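# Tie off lantern cord, then remove the box beneath

## Task

Fasten the lantern's cord so that it keeps holding after the grippers release it, then move the box out from beneath the lantern. The lantern must still hang from the peg at its current height or higher. It breaks easily, so the task fails if it drops freely at any moment or ends up noticeably lower than its present height.

## Robot and tools

ROBOT. There are two arms, left_arm and right_arm, each with a two-finger gripper and a wrist camera. Fixed views are cam_high and cam_low, and each wrist has its own: cam_left_wrist and cam_right_wrist. All four images are 672x504. Measured bases: left_arm at (-0.013, +0.279, +0.009) m and right_arm at (-0.016, -0.352, +0.049) m.

FRAMES. The scene frame has its origin at table-top height, midway between the two nominal bases. +z points up, +x points out over the table, and +y points toward left_arm. Image left and right do not match the arm names. Every reported pose, velocity and Hand target uses the scene frame. Offsets you send are measured along the current Hand target's own axes instead. On each gripper, the fingers point along +z and open and close along y. end_effector_position is the spot between the pads, roughly 1 cm short of the tips.

execute_actions(actions, cameras). actions is a list of actions, and each action is a table of at most 15 rows. Each row is one control step of 1/30 s. If you give fewer rows, the last one is held for the remaining steps. Every row has 14 numbers, each between -1 and 1, in this order: left dx, dy, dz, rx, ry, rz, opening, then the same seven for right. Both arms must always be filled in. The pose numbers are an offset from that arm's Hand target as it was when the action began, not a destination and not counted from the previous row. 1.0 stands for 0.6 m or 180 degrees, and rx, ry, rz together form a single rotation vector. Repeating the same offset therefore keeps moving the arm further. To hold an arm where it is, send six zeros. The opening number is absolute: +1 is fully open (0.094 m) and -1 is shut. A 0 means half open, so to leave a gripper unchanged, resend its current command. Each action lasts 0.5 s. Images are returned only when actions is empty or cameras names them; ["all"] gives every camera.

move(target, speed, blend, opening_speed, grip_force, blocking, cameras). The arms travel in straight lines. target is either one 14-number row laid out as above, or a list of up to 15 such rows. Every row is an offset from the Hand targets at the start of the call, not from the previous row. speed is each arm's top speed in m/s, from 0.002 to 2.9, with a default of 0.25. Rotation is limited to twice that value in rad/s. Give one speed, or one per target. blend is a corner rounding in metres; 0 means a full stop at each target. opening_speed is how fast the commanded opening changes, in scale units per second, at least 0.2. Use it when closing on anything fragile or squashable. grip_force is the limit per finger pad in newtons, from 10 to 50. Give one value or one per arm. It stays set, and lower values make the fingers close slowly. blocking=false returns after about 0.5 s while the motion continues. All paths finish together and are capped at 10 s. Nothing in a move avoids obstacles or the other arm. Faster moves lag and stray more and strike harder. Avoid paths that pass close to an arm's own base. The result adds a move: line. done means within 10 mm and 2 degrees of the target. Other outcomes are off_target, moving, held and fault. limits=paced means the pose was clipped, and limits=held means steps were withheld.

wait(seconds, cameras) lets time run for 0 to 10 s while the arms keep their last commands. stop(cameras) brakes a running move. zoom_image(camera, region) enlarges [x0, y0, x1, y1] pixels of that camera's newest image, at most 504 by 504. read_manual(section) only returns licence text. finished_scene(scene) takes this scene's integer number and ends it permanently. The goal must then hold with no help from the robot.

RESULTS. Each result gives end_effector_position (m) and end_effector_quat_wxyz, the Hand target (the last commanded pose after clipping), Tool commands, and Joint positions, where the last entry is the finger opening in m. It also gives joint torques, which include the arm's own weight, with offsets and noise, and with numbers 1 to 3 wrapping at ±28 N m. grip_measured uses the opening scale and reads up to about 2.5 mm wide when empty. grip_effort_nm is the gripper motor effort, where negative means closing; it is not the pad force. Motor temperatures and step positions may also appear. A printed pose can be wrong by a few cm. Resting a few cm short of the target in free air is normal and does not mean contact. Sending any new action, even all zeros, asks again for the target. If the arm still falls short, send the remaining gap as an offset.

CONTROL. Each step, the commanded rotation is clipped to within 40 degrees of the measured one. Near the first joint's axis, a small hand motion can swing the whole arm. A blocked arm keeps pushing until you command its target back past the gripper.

GRIPPING. Below the reading at first touch, the squeeze rises about 1 N per 0.001. Around 20 N it jumps to the force limit. To release, command an opening well above grip_measured.

AVOID. Do not let the lantern drop or sink below its current height. Do not let the box or anything else leave the table or be left off it. Avoid fast collisions, hard presses against fixed or heavy objects, and releasing parts while they are moving. Keep the grippers, housings and wrist cameras of the two arms apart, since even a moderate contact between arms can fail the task, and the clearance check does not guard them. Do not squeeze the other arm's fingers or strain a camera cable. Motors heat up when holding loads, reaching far, or pushing against something. At 75 °C a MOTOR HOT line appears, and at 90 °C the arm folds and goes idle. A loose object may occasionally be nudged by outside pushes.

Each tool is called as name([rows], argument=value, ...), one row to a line, values as JSON.

## Session

execute_actions(actions=[])

zoom_image(camera="cam_high", region=[210, 70, 430, 370])

zoom_image(camera="cam_low", region=[260, 160, 380, 290])

Scene clock: 0.00 s.
left_arm: end_effector_position=(+0.3871, +0.2893, +0.0956) grip_measured=+1.000 grip_effort_nm=n/a end_effector_quat_wxyz=(+0.578, -0.013, +0.816, +0.021) | right_arm: end_effector_position=(+0.3751, -0.3886, +0.1372) grip_measured=+1.000 grip_effort_nm=n/a end_effector_quat_wxyz=(+0.549, +0.075, +0.828, -0.086)
Joint positions: left_arm=[0.001 1.601 0.36 0.902 -0.046 0.004 0.094] | right_arm=[0.037 1.523 0.386 0.731 0.237 0.036 0.094]
Joint velocities: within noise
Joint torques (N m): no reading
Motor temperatures (°C): left_arm=[22 25 33 30 22 23 22] | right_arm=[23 28 25 20 21 21 25]
Heat: left arm: 33 °C; right arm: 28 °C.
Hand target: left_arm +0.3887, +0.2894, +0.0992; +0.581, -0.012, +0.814, +0.021 | right_arm +0.3765, -0.3888, +0.1405; +0.552, +0.077, +0.826, -0.086
Tool commands: left_gripper/opening=+1.0 right_gripper/opening=+1.0

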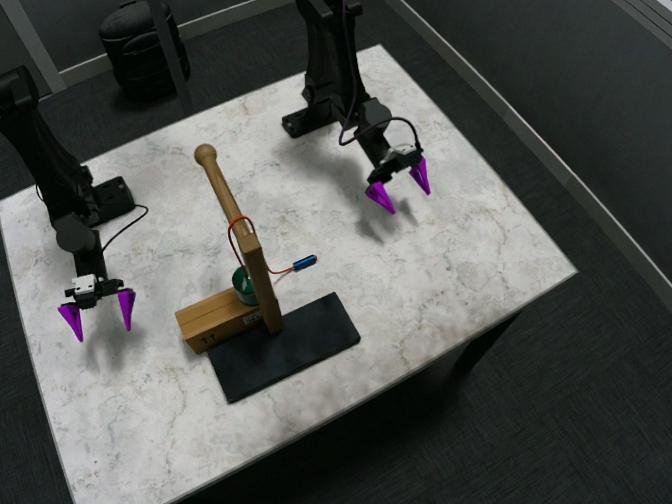

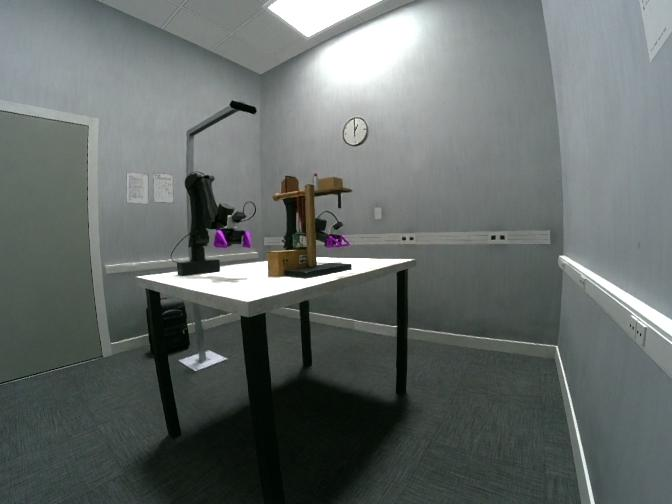

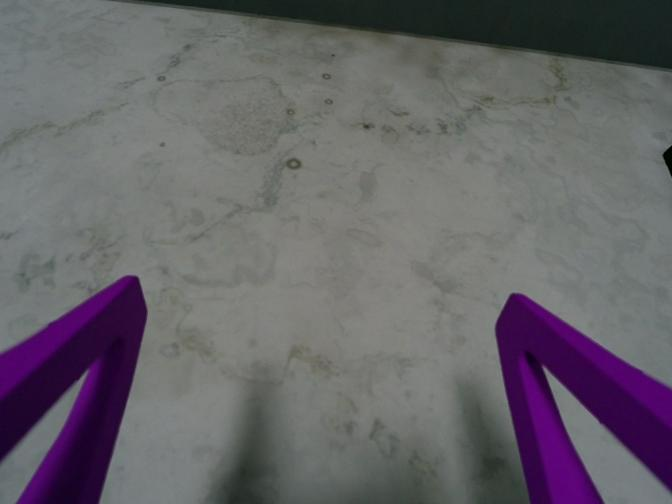

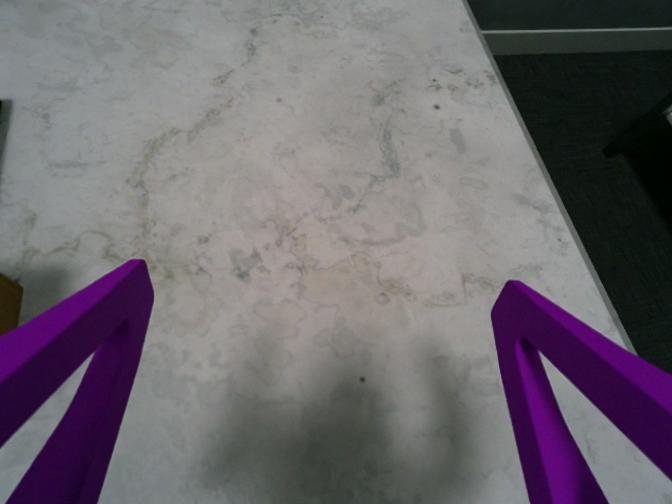

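Scaled by 1.680 from the camera's 672x504 image, which has a finer 960x720 frame.

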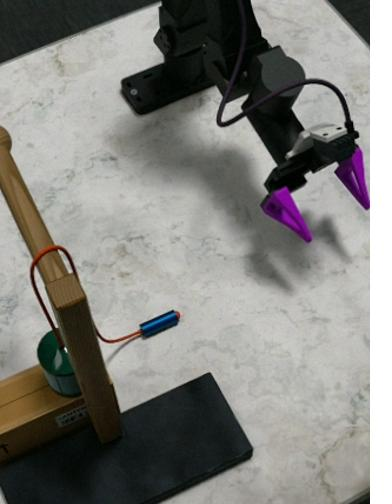

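Scaled by 3.877 from the camera's 672x504 image, which has a finer 960x720 frame.

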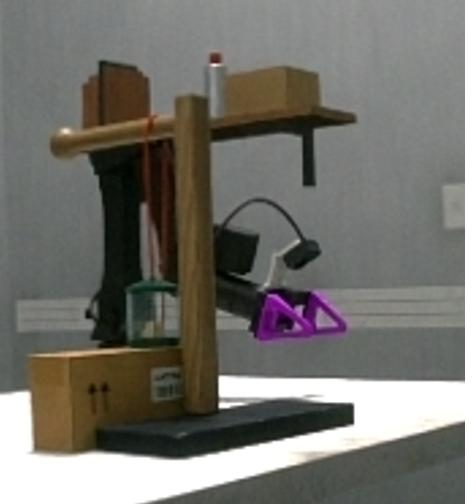

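move(target=[-0.08,-0.375,-0.107,0.318,0.296,0.437,1,0,0,0,0,0,0,1], speed=0.2, cameras=["all"])

Scene clock: 92.80 s.
left_arm: end_effector_position=(+0.3509, +0.0628, +0.1619) grip_measured=+1.000 grip_effort_nm=0.03 end_effector_quat_wxyz=(+0.016, +0.704, +0.710, +0.002) | right_arm: end_effector_position=(+0.3751, -0.3886, +0.1372) grip_measured=+1.000 grip_effort_nm=0.00 end_effector_quat_wxyz=(+0.549, +0.075, +0.828, -0.086)
Joint positions: left_arm=[-0.538 2.19 2.231 -1.579 0.003 1.025 0.094] | right_arm=[0.037 1.523 0.386 0.731 0.237 0.036 0.094]
Joint torques (N m): left_arm=[-0.16 -10.02 7.68 0.73 -0.05 0.08] | right_arm=[0.06 -5.56 5.35 1.81 0.08 0]
Motor temperatures (°C): left_arm=[22 26 35 40 22 23 22] | right_arm=[23 29 27 30 21 21 25]
Heat: left arm: 40 °C; right arm: 30 °C.
Hand target: left_arm +0.3537, +0.0612, +0.1608; +0.000, +0.707, +0.707, +0.000 | right_arm +0.3765, -0.3888, +0.1405; +0.552, +0.077, +0.826, -0.086
Off the commanded pose: left_arm 0.003 m, 2 deg | right_arm 0.004 m, 0 deg.
joint sent to its limit (left arm) — joint 4 (wrist pitch), lower limit. The joint targets still meet the commanded pose.
move: done

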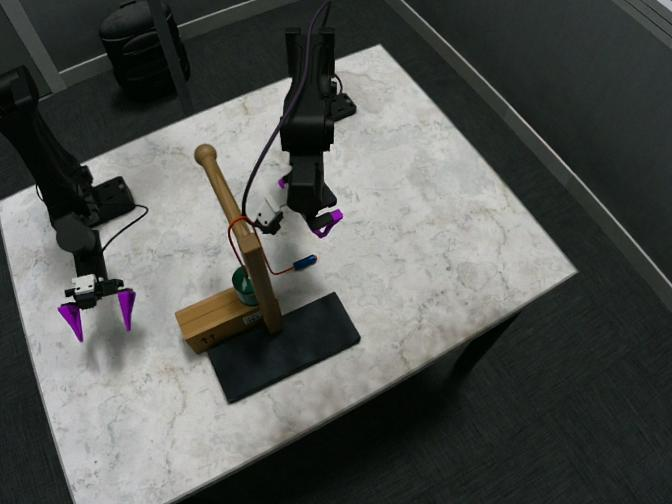

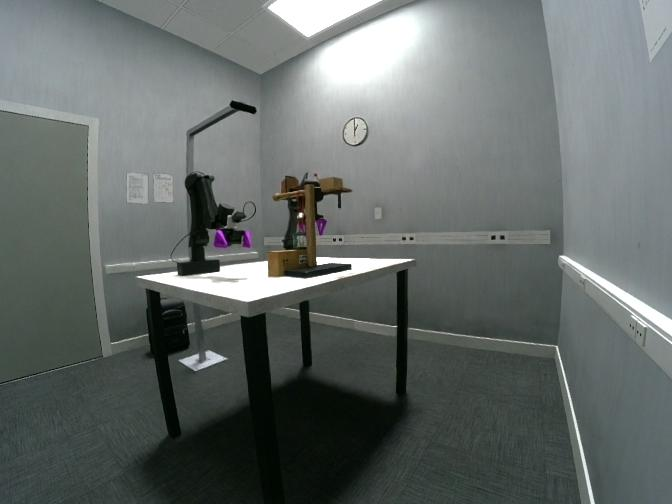

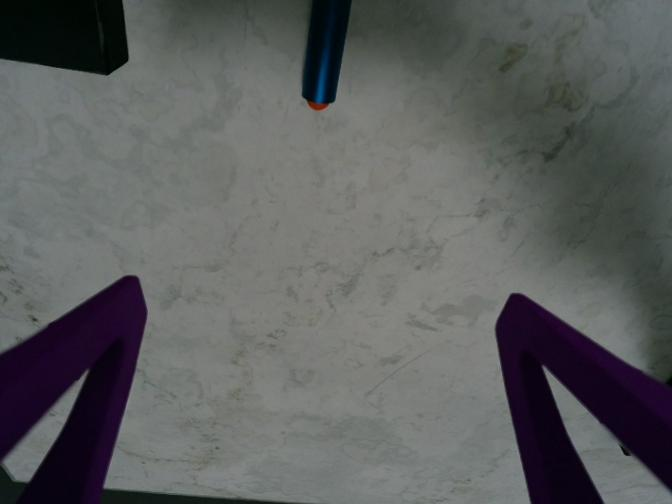

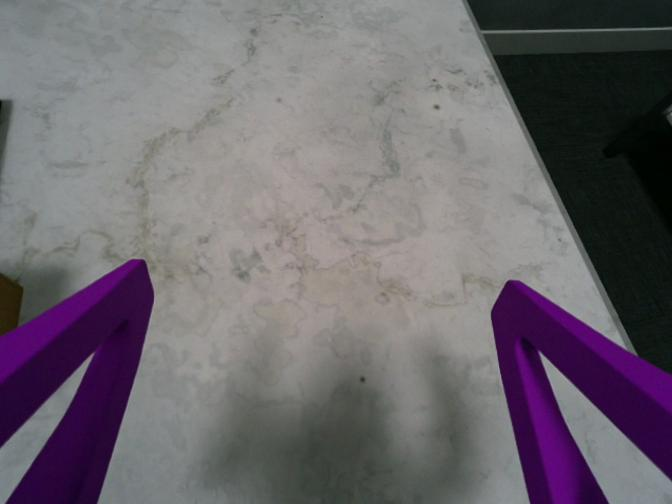

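move([
  [-0.005,-0.004,0.18,0,0,0,0.2,0,0,0,0,0,0,1],
  [-0.005,-0.004,0.236,0,0,0,0.2,0,0,0,0,0,0,1],
], speed=[0.15,0.05], cameras=["cam_high","cam_left_wrist"])

Scene clock: 105.97 s.
left_arm: end_effector_position=(+0.3536, +0.0590, +0.0287) grip_measured=+0.202 grip_effort_nm=-0.06 end_effector_quat_wxyz=(+0.008, +0.706, +0.709, +0.001) | right_arm: end_effector_position=(+0.3751, -0.3886, +0.1372) grip_measured=+1.000 grip_effort_nm=0.00 end_effector_quat_wxyz=(+0.549, +0.075, +0.828, -0.086)
Joint positions: left_arm=[-0.543 2.216 1.739 -1.078 0.003 1.025 0.056] | right_arm=[0.037 1.523 0.386 0.731 0.237 0.036 0.094]
Joint torques (N m): left_arm=[-0.5 -10.44 5.23 0.87 -0.04 -0.01] | right_arm=[0.05 -5.57 5.35 1.81 0.08 0]
Heat: left arm: 37 °C; right arm: 30 °C.
Hand target: left_arm +0.3516, +0.0584, +0.0193; +0.000, +0.707, +0.708, +0.000 | right_arm +0.3765, -0.3888, +0.1405; +0.552, +0.077, +0.826, -0.086
Off the commanded pose: left_arm 0.010 m, 1 deg | right_arm 0.004 m, 0 deg.
move: done
Images, in order (width x height): cam_high 672x504, cam_left_wrist 672x504.

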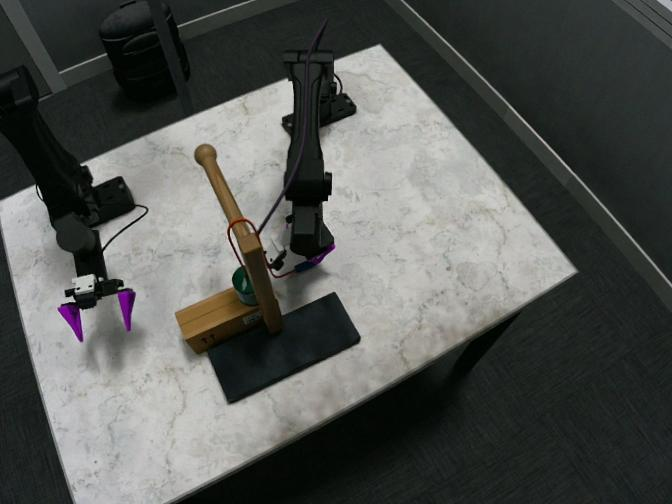

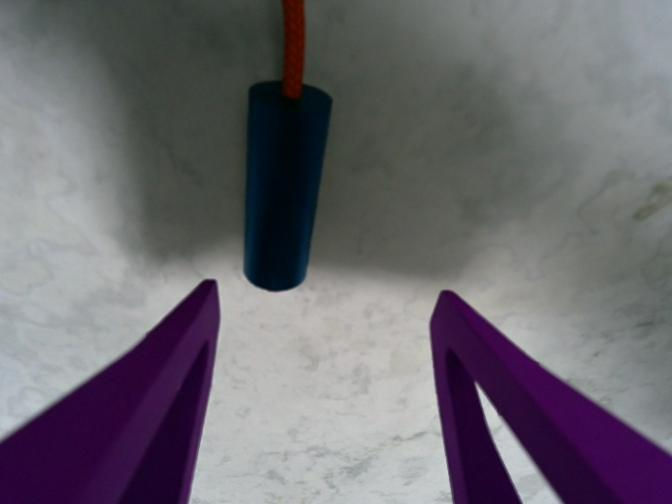

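move([
  [-0.006,0.022,0,0,0,0,0.2,0,0,0,0,0,0,1],
  [-0.006,0.022,0.016,0,0,0,0.2,0,0,0,0,0,0,1],
], speed=0.05, cameras=["cam_left_wrist"])

Scene clock: 114.80 s.
left_arm: end_effector_position=(+0.3616, +0.0550, +0.0181) grip_measured=+0.202 grip_effort_nm=-0.06 end_effector_quat_wxyz=(+0.002, +0.707, +0.707, +0.000) | right_arm: end_effector_position=(+0.3751, -0.3886, +0.1372) grip_measured=+1.000 grip_effort_nm=0.00 end_effector_quat_wxyz=(+0.549, +0.075, +0.828, -0.086)
Joint positions: left_arm=[-0.542 2.275 1.795 -1.087 0.001 1.03 0.056] | right_arm=[0.037 1.523 0.386 0.731 0.237 0.036 0.094]
Joint torques (N m): left_arm=[0.21 -10.5 6.12 0.91 -0.03 0.02] | right_arm=[0.05 -5.56 5.37 1.81 0.08 0.01]
Motor temperatures (°C): left_arm=[22 28 36 35 22 23 22] | right_arm=[23 29 28 31 21 21 25]
Heat: left arm: 36 °C; right arm: 31 °C.
Hand target: left_arm +0.3648, +0.0548, +0.0097; +0.000, +0.707, +0.707, +0.000 | right_arm +0.3765, -0.3888, +0.1405; +0.552, +0.077, +0.826, -0.086
Off the commanded pose: left_arm 0.009 m, 0 deg | right_arm 0.004 m, 0 deg.
move: done
Images, in order (width x height): cam_left_wrist 672x504.

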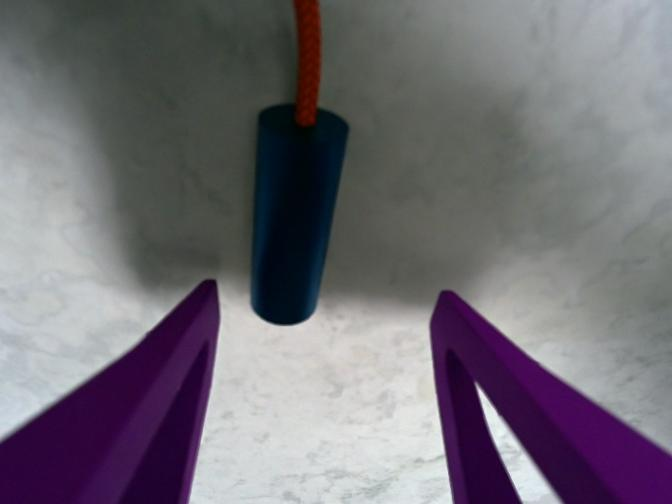

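move([
  [-0.006,0.018,0.003,0,0,0,0.2,0,0,0,0,0,0,1],
  [-0.006,0.018,0.003,0,0,0,-0.8,0,0,0,0,0,0,1],
], speed=0.05, opening_speed=0.6, cameras=["cam_left_wrist"])

Scene clock: 122.87 s.
left_arm: end_effector_position=(+0.3712, +0.0517, +0.0121) grip_measured=-0.651 grip_effort_nm=-0.99 end_effector_quat_wxyz=(+0.002, +0.707, +0.707, +0.000) | right_arm: end_effector_position=(+0.3751, -0.3886, +0.1372) grip_measured=+1.000 grip_effort_nm=0.00 end_effector_quat_wxyz=(+0.549, +0.075, +0.828, -0.086)
Joint positions: left_arm=[-0.537 2.322 1.851 -1.095 0.001 1.035 0.016] | right_arm=[0.037 1.523 0.386 0.731 0.237 0.036 0.094]
Joint torques (N m): left_arm=[0.36 -10.7 7.83 0.72 -0.03 0.04] | right_arm=[0.08 -5.59 5.35 1.81 0.08 0.01]
Heat: left arm: 36 °C; right arm: 31 °C.
Hand target: left_arm +0.3756, +0.0511, +0.0079; +0.000, +0.707, +0.707, +0.001 | right_arm +0.3765, -0.3888, +0.1405; +0.552, +0.077, +0.826, -0.086
Off the commanded pose: left_arm 0.006 m, 0 deg | right_arm 0.004 m, 0 deg.
move: done
Images, in order (width x height): cam_left_wrist 672x504.

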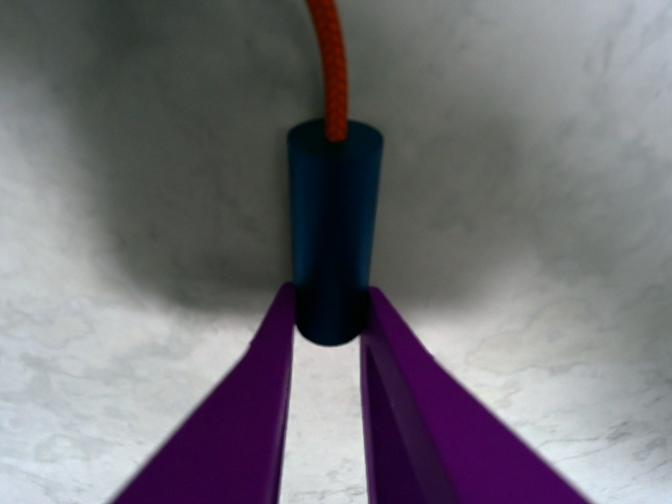

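move([
  [-0.0,-0.03,-0.15,0,0,0,-0.8,0,0,0,0,0,0,1],
  [-0.018,-0.159,-0.32,-0.385,-0.385,-0.385,-0.8,0,0,0,0,0,0,1],
], speed=0.18, blend=0.04, cameras=["cam_high","cam_left_wrist"])

zoom_image(camera="cam_high", region=[150, 110, 390, 370])

Scene clock: 142.33 s.
left_arm: end_effector_position=(+0.2815, +0.0380, +0.2057) grip_measured=-0.651 grip_effort_nm=-1.00 end_effector_quat_wxyz=(+0.709, -0.003, +0.705, -0.007) | right_arm: end_effector_position=(+0.3751, -0.3886, +0.1372) grip_measured=+1.000 grip_effort_nm=0.00 end_effector_quat_wxyz=(+0.549, +0.075, +0.828, -0.086)
Joint positions: left_arm=[-1.131 1.597 0.517 1.095 -1.124 -0.002 0.016] | right_arm=[0.037 1.523 0.386 0.731 0.237 0.036 0.094]
Joint torques (N m): left_arm=[-0.4 -4.77 4.27 2.1 -0.1 0.05] | right_arm=[0.05 -5.57 5.35 1.81 0.08 0.01]
Heat: left arm: 37 °C; right arm: 32 °C.
Hand target: left_arm +0.2800, +0.0402, +0.1997; +0.708, +0.000, +0.707, +0.001 | right_arm +0.3765, -0.3888, +0.1405; +0.552, +0.077, +0.826, -0.086
Off the commanded pose: left_arm 0.006 m, 1 deg | right_arm 0.004 m, 0 deg.
move: done
Images, in order (width x height): cam_high 672x504, cam_left_wrist 672x504.

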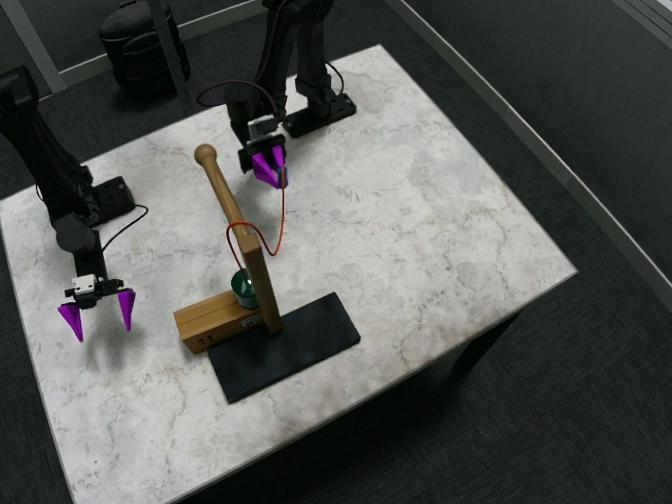

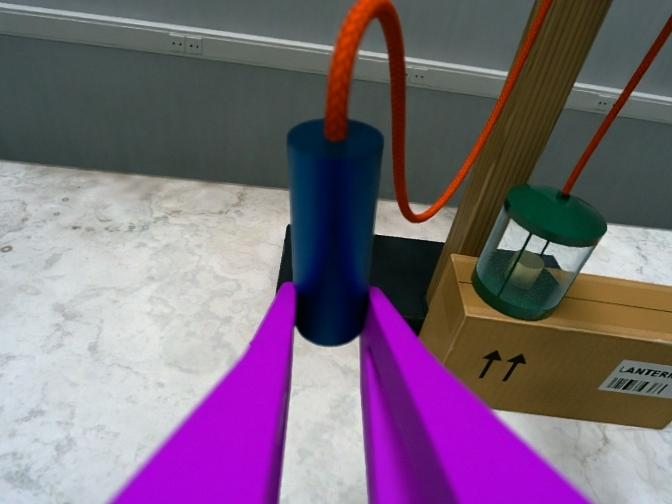

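Scaled by 1.938 from the camera's 672x504 image, which has a finer 960x720 frame.

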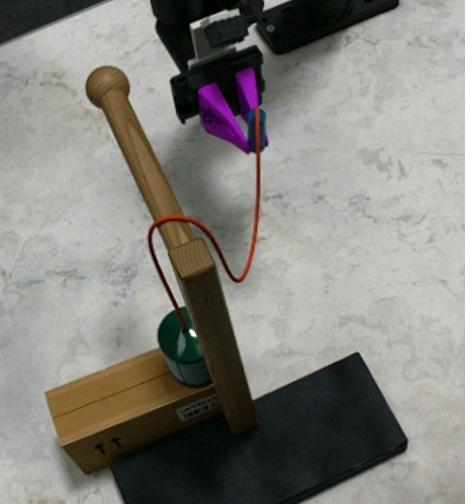

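move([
  [0.058,-0.1,0.067,0,0,0,-0.8,0,0,0,0,0,0,1],
  [0.058,-0.284,0.067,0,0,0,-0.8,0,0,0,0,0,0,1],
  [0.05,-0.475,0.067,0,0,0,-0.8,0,0,0,0,0,0,1],
], speed=0.15, blend=0.03, cameras=["cam_high","cam_left_wrist"])

zoom_image(camera="cam_high", region=[150, 110, 390, 370])

Scene clock: 181.30 s.
left_arm: end_effector_position=(+0.3211, -0.2413, +0.1746) grip_measured=-0.651 grip_effort_nm=-1.00 end_effector_quat_wxyz=(+0.709, +0.002, +0.706, -0.001) | right_arm: end_effector_position=(+0.3751, -0.3886, +0.1372) grip_measured=+1.000 grip_effort_nm=0.00 end_effector_quat_wxyz=(+0.549, +0.075, +0.828, -0.086)
Joint positions: left_arm=[-1.286 2.556 1.906 0.665 -1.28 0.016 0.016] | right_arm=[0.037 1.523 0.386 0.731 0.237 0.036 0.094]
Joint torques (N m): left_arm=[-0.35 -13.08 8.83 1.78 -0.07 -0.06] | right_arm=[0.05 -5.55 5.35 1.81 0.08 0.01]
Heat: left arm: 36 °C; right arm: 32 °C.
Hand target: left_arm +0.3207, -0.2447, +0.1699; +0.708, -0.001, +0.707, +0.000 | right_arm +0.3765, -0.3888, +0.1405; +0.552, +0.077, +0.826, -0.086
Off the commanded pose: left_arm 0.006 m, 0 deg | right_arm 0.004 m, 0 deg.
move: done
Images, in order (width x height): cam_high 672x504, cam_left_wrist 672x504.

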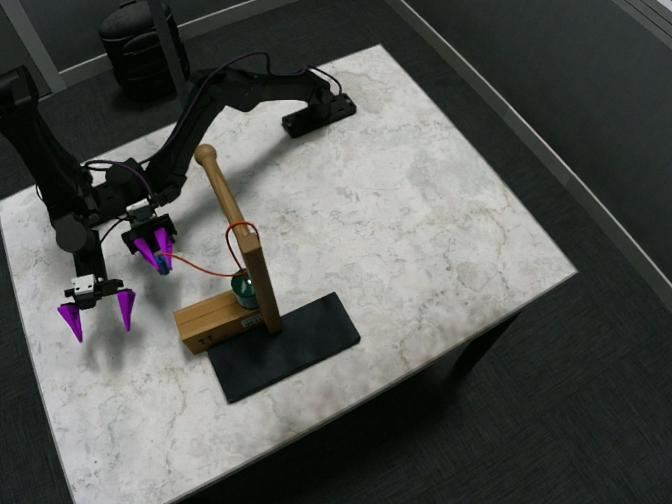

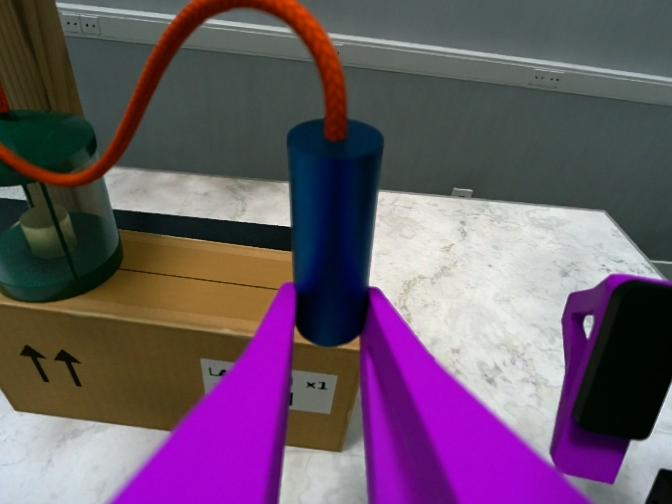

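Scaled by 1.938 from the camera's 672x504 image, which has a finer 960x720 frame.

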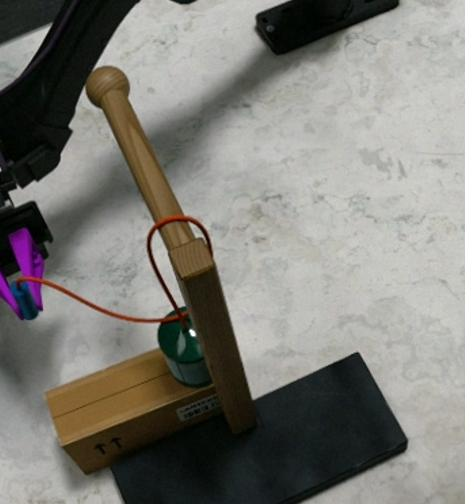

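move([
  [0,0,0,0,0,0,-0.8,0.074,-0.67,-0.347,0.36,0.022,0.147,1],
  [-0.383,0,0,0,0,0,-0.8,0.074,-0.67,-0.347,0.36,0.022,0.147,1],
], speed=0.2, cameras=["cam_high","cam_left_wrist"])

zoom_image(camera="cam_high", region=[150, 110, 390, 370])

Scene clock: 205.90 s.
left_arm: end_effector_position=(+0.3201, -0.2409, +0.3991) grip_measured=-0.651 grip_effort_nm=-1.00 end_effector_quat_wxyz=(+0.722, +0.009, +0.692, -0.003) | right_arm: end_effector_position=(+0.0838, -0.7222, +0.1867) grip_measured=+1.000 grip_effort_nm=0.00 end_effector_quat_wxyz=(+0.390, +0.536, +0.646, -0.377)
Joint positions: left_arm=[-1.286 2.598 2.842 -0.102 -1.263 0.144 0.016] | right_arm=[-1.173 1.272 0.494 0.341 0.238 0.034 0.094]
Joint torques (N m): left_arm=[-0.06 -13.7 8.05 1.74 0.26 -0.04] | right_arm=[-0.51 -3.44 8.47 1.96 0.13 0.07]
Motor temperatures (°C): left_arm=[22 33 40 36 22 23 25] | right_arm=[23 28 28 32 21 21 25]
Heat: left arm: 40 °C; right arm: 32 °C.
Hand target: left_arm +0.3203, -0.2447, +0.3996; +0.708, -0.001, +0.707, +0.001 | right_arm +0.0838, -0.7317, +0.2006; +0.403, +0.537, +0.632, -0.386
Off the commanded pose: left_arm 0.004 m, 3 deg | right_arm 0.017 m, 2 deg.
elbow stopped short (left arm): the move would have taken joint 3 (elbow) straighter than the controller allows.
move: off_target (left_arm, right_arm)
Images, in order (width x height): cam_high 672x504, cam_left_wrist 672x504.

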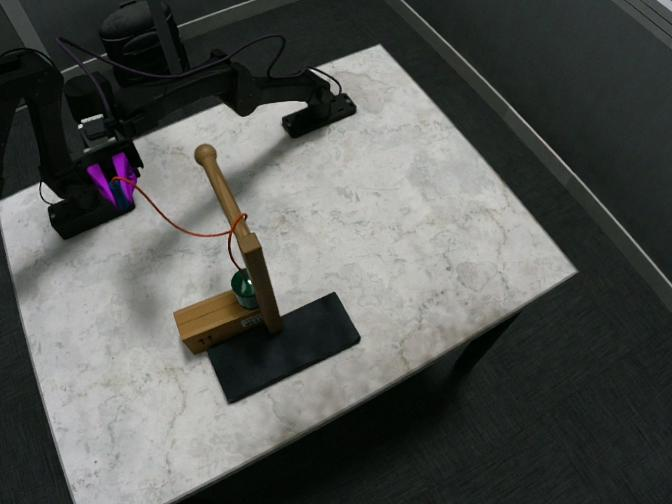

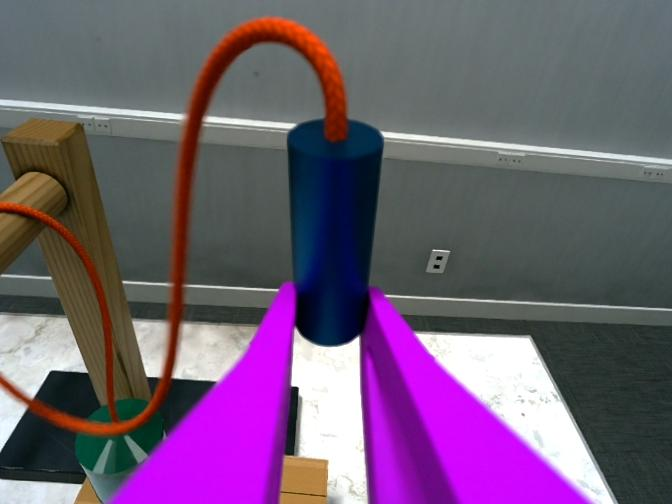

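Scaled by 1.938 from the camera's 672x504 image, which has a finer 960x720 frame.

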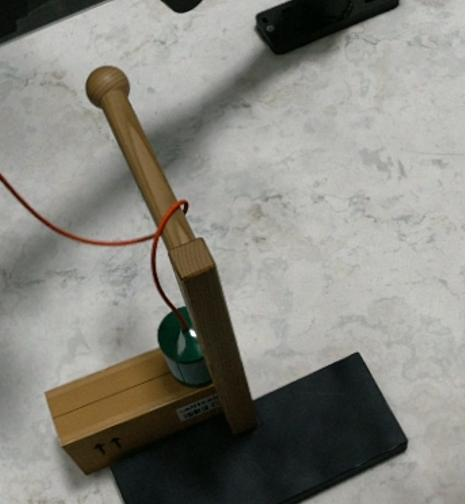

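move([
  [-0.134,0.225,0,0,0,-0.28,-0.8,0,0,0,0,0,0,1],
  [-0.117,0.375,0,0,0,-0.55,-0.8,0,0,0,0,0,0,1],
  [0.117,0.44,0,0,0,-0.6,-0.8,0,0,0,0,0,0,1],
], speed=0.15, blend=0.04, cameras=["cam_high","cam_left_wrist"])

zoom_image(camera="cam_high", region=[150, 110, 390, 370])

Scene clock: 227.13 s.
left_arm: end_effector_position=(+0.3214, +0.0149, +0.3246) grip_measured=-0.651 grip_effort_nm=-1.00 end_effector_quat_wxyz=(-0.416, +0.575, -0.415, +0.570) | right_arm: end_effector_position=(+0.0838, -0.7222, +0.1867) grip_measured=+1.000 grip_effort_nm=0.00 end_effector_quat_wxyz=(+0.390, +0.536, +0.646, -0.377)
Joint positions: left_arm=[-1.048 1.465 0.97 0.484 -1.051 -1.895 0.016] | right_arm=[-1.173 1.272 0.494 0.341 0.238 0.034 0.094]
Joint torques (N m): left_arm=[0.42 -8.28 6.32 2.04 0.07 0.15] | right_arm=[-0.51 -3.41 8.47 1.96 0.13 0.07]
Heat: left arm: 39 °C; right arm: 32 °C.
Hand target: left_arm +0.3200, +0.0192, +0.3295; -0.416, +0.572, -0.415, +0.572 | right_arm +0.0838, -0.7317, +0.2006; +0.403, +0.537, +0.632, -0.386
Off the commanded pose: left_arm 0.007 m, 0 deg | right_arm 0.017 m, 2 deg.
move: off_target (right_arm)
Images, in order (width x height): cam_high 672x504, cam_left_wrist 672x504.

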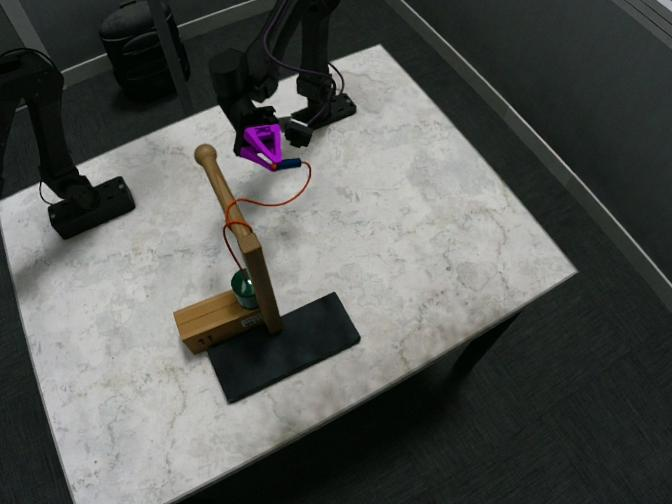

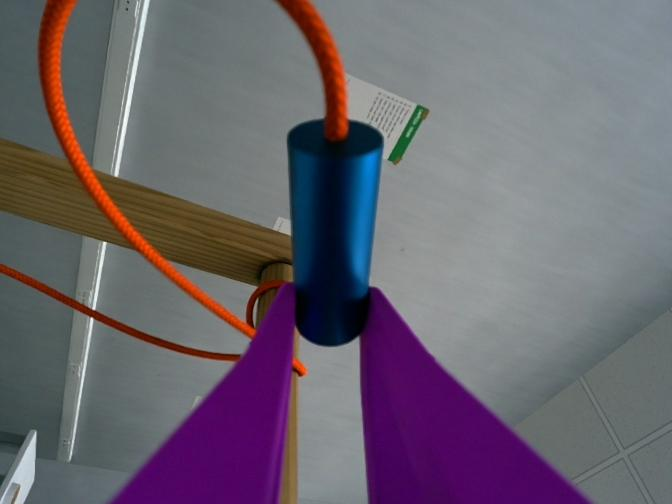

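Scaled by 1.938 from the camera's 672x504 image, which has a finer 960x720 frame.

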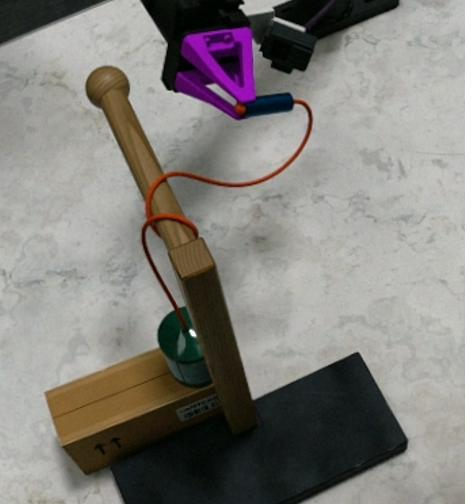

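move([
  [-0.055,0.271,0,0,0,0.6,-0.8,0,0,0,0,0,0,1],
  [0.151,0.337,0,0,0,0.6,-0.8,0,0,0,0,0,0,1],
  [0.336,0.39,0,0,0,0.6,-0.8,0,0,0,0,0,0,1],
], speed=[0.25,0.18,0.18], blend=0.03, cameras=["cam_high","cam_left_wrist"])

zoom_image(camera="cam_high", region=[150, 110, 390, 370])

Scene clock: 249.37 s.
left_arm: end_effector_position=(+0.3195, -0.2425, +0.1735) grip_measured=-0.651 grip_effort_nm=-1.00 end_effector_quat_wxyz=(+0.709, +0.003, +0.705, -0.003) | right_arm: end_effector_position=(+0.0838, -0.7222, +0.1867) grip_measured=+1.000 grip_effort_nm=0.00 end_effector_quat_wxyz=(+0.390, +0.536, +0.646, -0.377)
Joint positions: left_arm=[-1.289 2.559 1.905 0.67 -1.279 0.016 0.016] | right_arm=[-1.173 1.272 0.494 0.341 0.238 0.034 0.094]
Joint torques (N m): left_arm=[-0.03 -13.15 8.81 1.73 -0.08 -0.05] | right_arm=[-0.51 -3.4 8.46 1.97 0.13 0.06]
Heat: left arm: 38 °C; right arm: 32 °C.
Hand target: left_arm +0.3206, -0.2448, +0.1691; +0.708, +0.000, +0.707, +0.000 | right_arm +0.0838, -0.7317, +0.2006; +0.403, +0.537, +0.632, -0.386
Off the commanded pose: left_arm 0.005 m, 1 deg | right_arm 0.017 m, 2 deg.
move: off_target (right_arm)
Images, in order (width x height): cam_high 672x504, cam_left_wrist 672x504.

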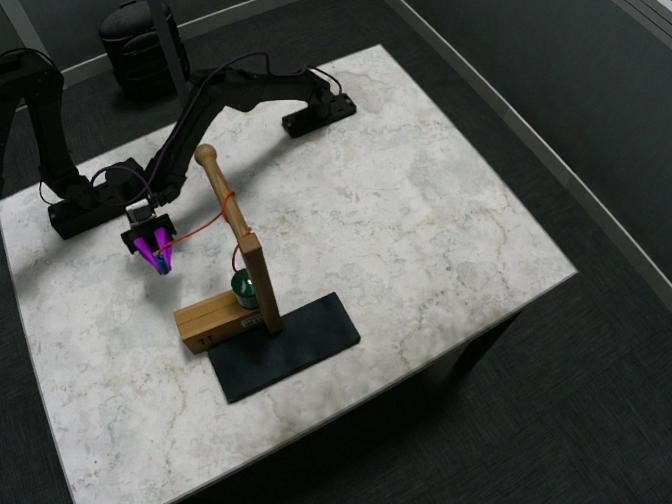

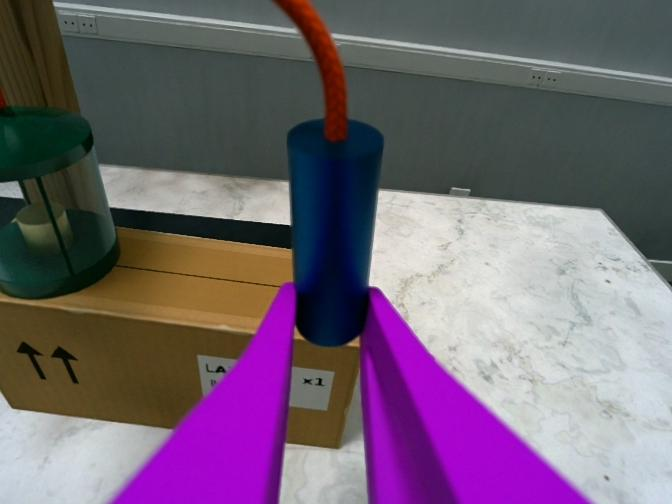

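Scaled by 1.938 from the camera's 672x504 image, which has a finer 960x720 frame.

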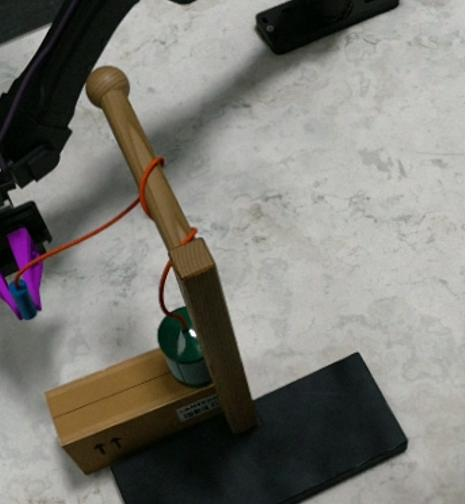

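move([
  [-0.268,0.05,0,0,0,0,-0.8,0,0,0,0,0,0,1],
  [-0.5,0.225,0,0,0,-0.28,-0.8,0,0,0,0,0,0,1],
  [-0.475,0.375,0,0,0,-0.55,-0.8,0,0,0,0,0,0,1],
  [-0.267,0.417,0,0,0,-0.6,-0.8,0,0,0,0,0,0,1],
], speed=0.15, blend=0.04, cameras=["cam_high","cam_left_wrist","cam_low"])

zoom_image(camera="cam_high", region=[150, 110, 390, 370])

zoom_image(camera="cam_low", region=[260, 160, 380, 290])

Scene clock: 270.20 s.
left_arm: end_effector_position=(+0.3210, +0.0004, +0.3251) grip_measured=-0.651 grip_effort_nm=-1.00 end_effector_quat_wxyz=(-0.414, +0.574, -0.415, +0.571) | right_arm: end_effector_position=(+0.0838, -0.7222, +0.1867) grip_measured=+1.000 grip_effort_nm=0.00 end_effector_quat_wxyz=(+0.390, +0.536, +0.646, -0.377)
Joint positions: left_arm=[-1.071 1.511 1.012 0.491 -1.071 -1.895 0.016] | right_arm=[-1.173 1.272 0.494 0.341 0.238 0.034 0.094]
Joint torques (N m): left_arm=[0.51 -8.64 6.2 2.01 0.05 0.13] | right_arm=[-0.51 -3.41 8.44 1.96 0.13 0.07]
Heat: left arm: 39 °C; right arm: 33 °C.
Hand target: left_arm +0.3201, +0.0054, +0.3294; -0.416, +0.572, -0.415, +0.572 | right_arm +0.0838, -0.7317, +0.2006; +0.403, +0.537, +0.632, -0.386
Off the commanded pose: left_arm 0.007 m, 0 deg | right_arm 0.017 m, 2 deg.
move: off_target (right_arm)
Images, in order (width x height): cam_high 672x504, cam_low 672x504, cam_left_wrist 672x504.

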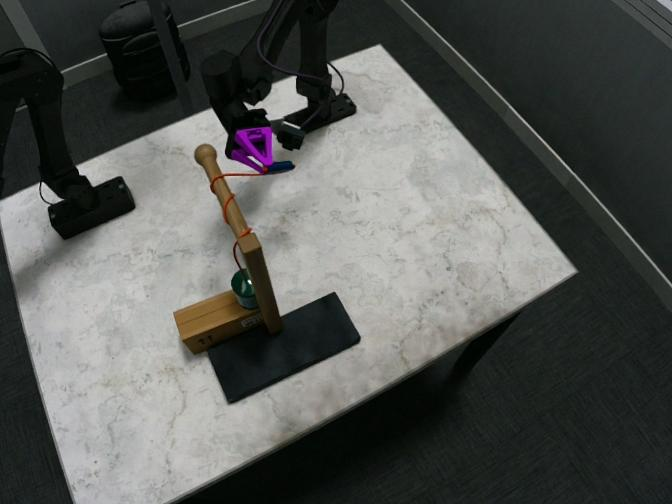

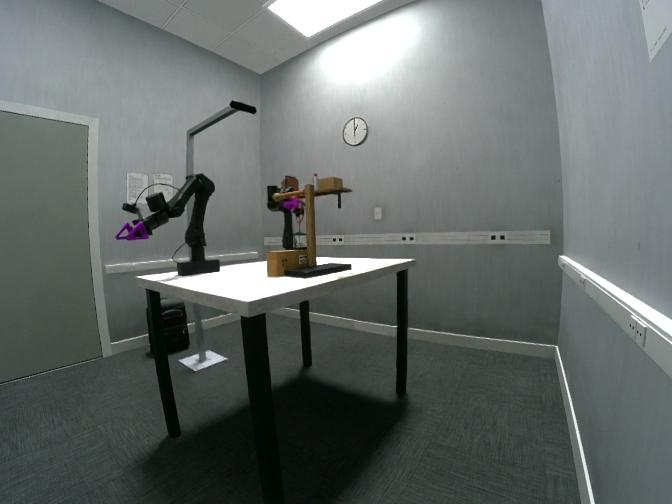

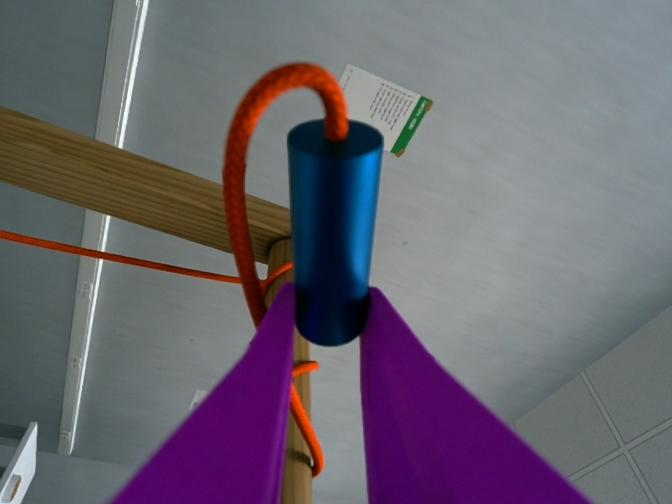

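Scaled by 1.938 from the camera's 672x504 image, which has a finer 960x720 frame.

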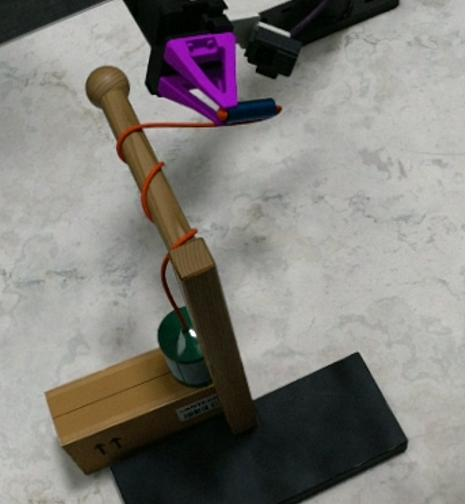

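Scaled by 3.877 from the camera's 672x504 image, which has a finer 960x720 frame.

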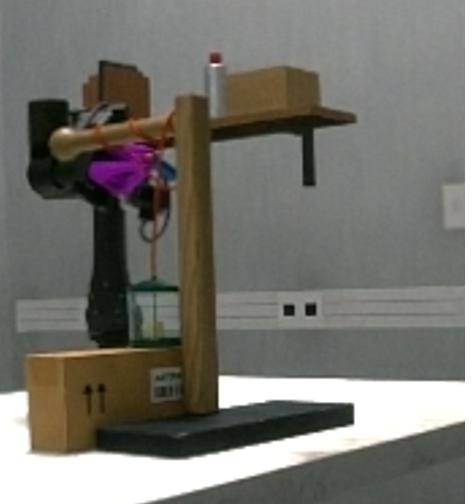

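move(target=[-0.001,0.192,0.05,0,0,0.6,-0.8,0,0,0,0,0,0,1], speed=0.2, cameras=["cam_high","cam_left_wrist","cam_low"])

zoom_image(camera="cam_high", region=[150, 110, 390, 370])

zoom_image(camera="cam_low", region=[260, 160, 380, 290])

Scene clock: 293.37 s.
left_arm: end_effector_position=(+0.3486, -0.0295, +0.2273) grip_measured=-0.651 grip_effort_nm=-1.00 end_effector_quat_wxyz=(+0.709, -0.009, +0.705, -0.003) | right_arm: end_effector_position=(+0.0838, -0.7222, +0.1867) grip_measured=+1.000 grip_effort_nm=0.00 end_effector_quat_wxyz=(+0.390, +0.536, +0.646, -0.377)
Joint positions: left_arm=[-1.045 1.842 0.934 0.917 -1.052 -0.01 0.016] | right_arm=[-1.173 1.272 0.494 0.341 0.238 0.034 0.094]
Joint torques (N m): left_arm=[0.58 -7.47 5.11 2.23 0.16 0.11] | right_arm=[-0.53 -3.43 8.46 1.96 0.12 0.06]
Heat: left arm: 38 °C; right arm: 33 °C.
Hand target: left_arm +0.3502, -0.0296, +0.2195; +0.708, +0.000, +0.707, +0.001 | right_arm +0.0838, -0.7317, +0.2006; +0.403, +0.537, +0.632, -0.386
Off the commanded pose: left_arm 0.008 m, 1 deg | right_arm 0.017 m, 2 deg.
move: off_target (right_arm)
Images, in order (width x height): cam_high 672x504, cam_low 672x504, cam_left_wrist 672x504.

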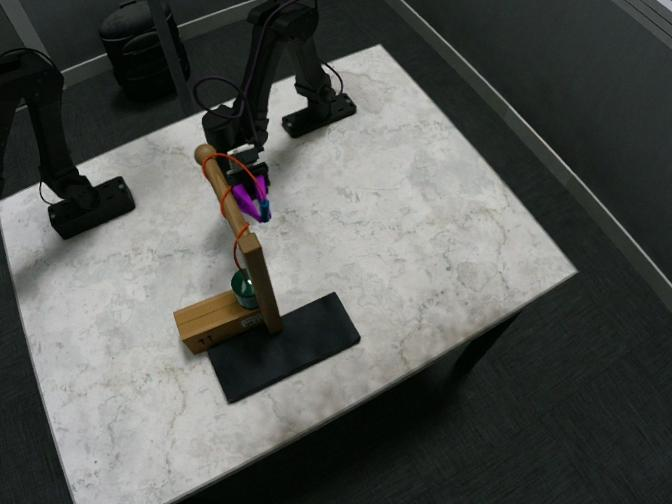

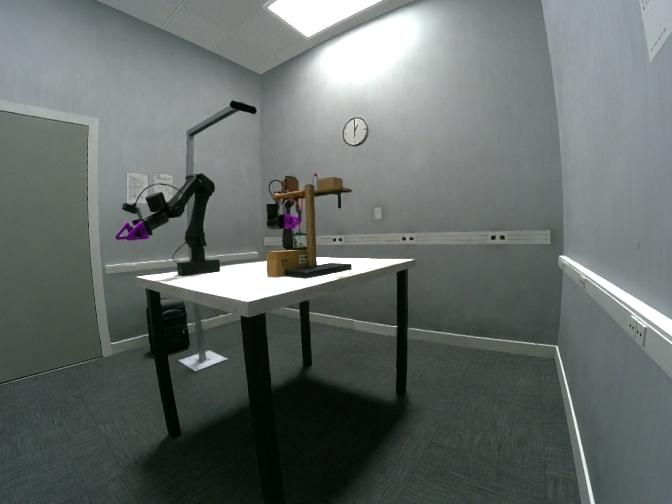

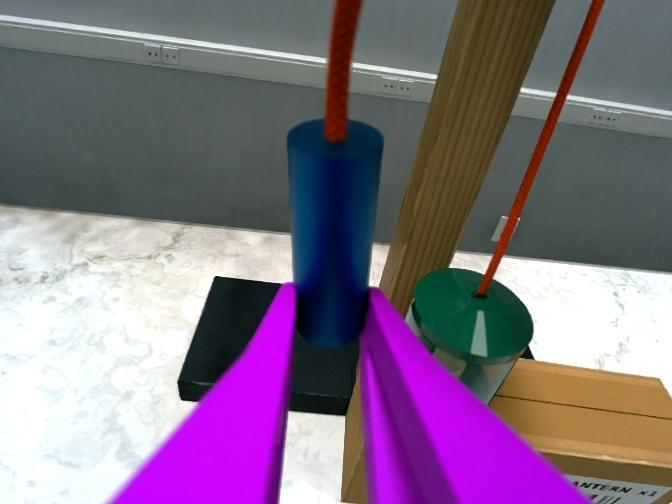

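Scaled by 1.938 from the camera's 672x504 image, which has a finer 960x720 frame.

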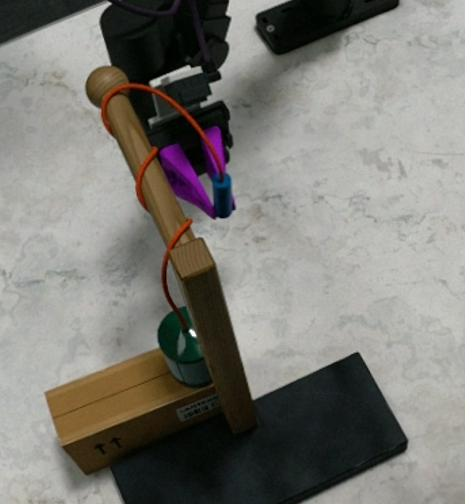

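Scaled by 3.877 from the camera's 672x504 image, which has a finer 960x720 frame.

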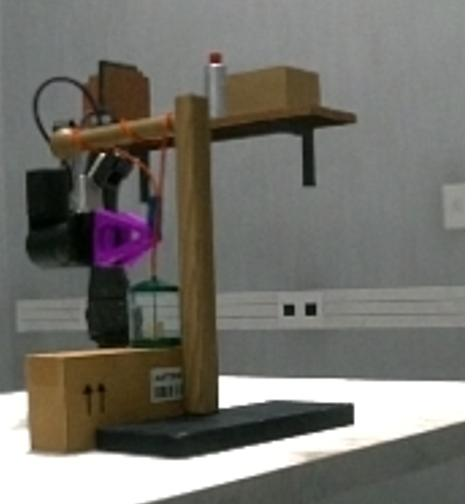

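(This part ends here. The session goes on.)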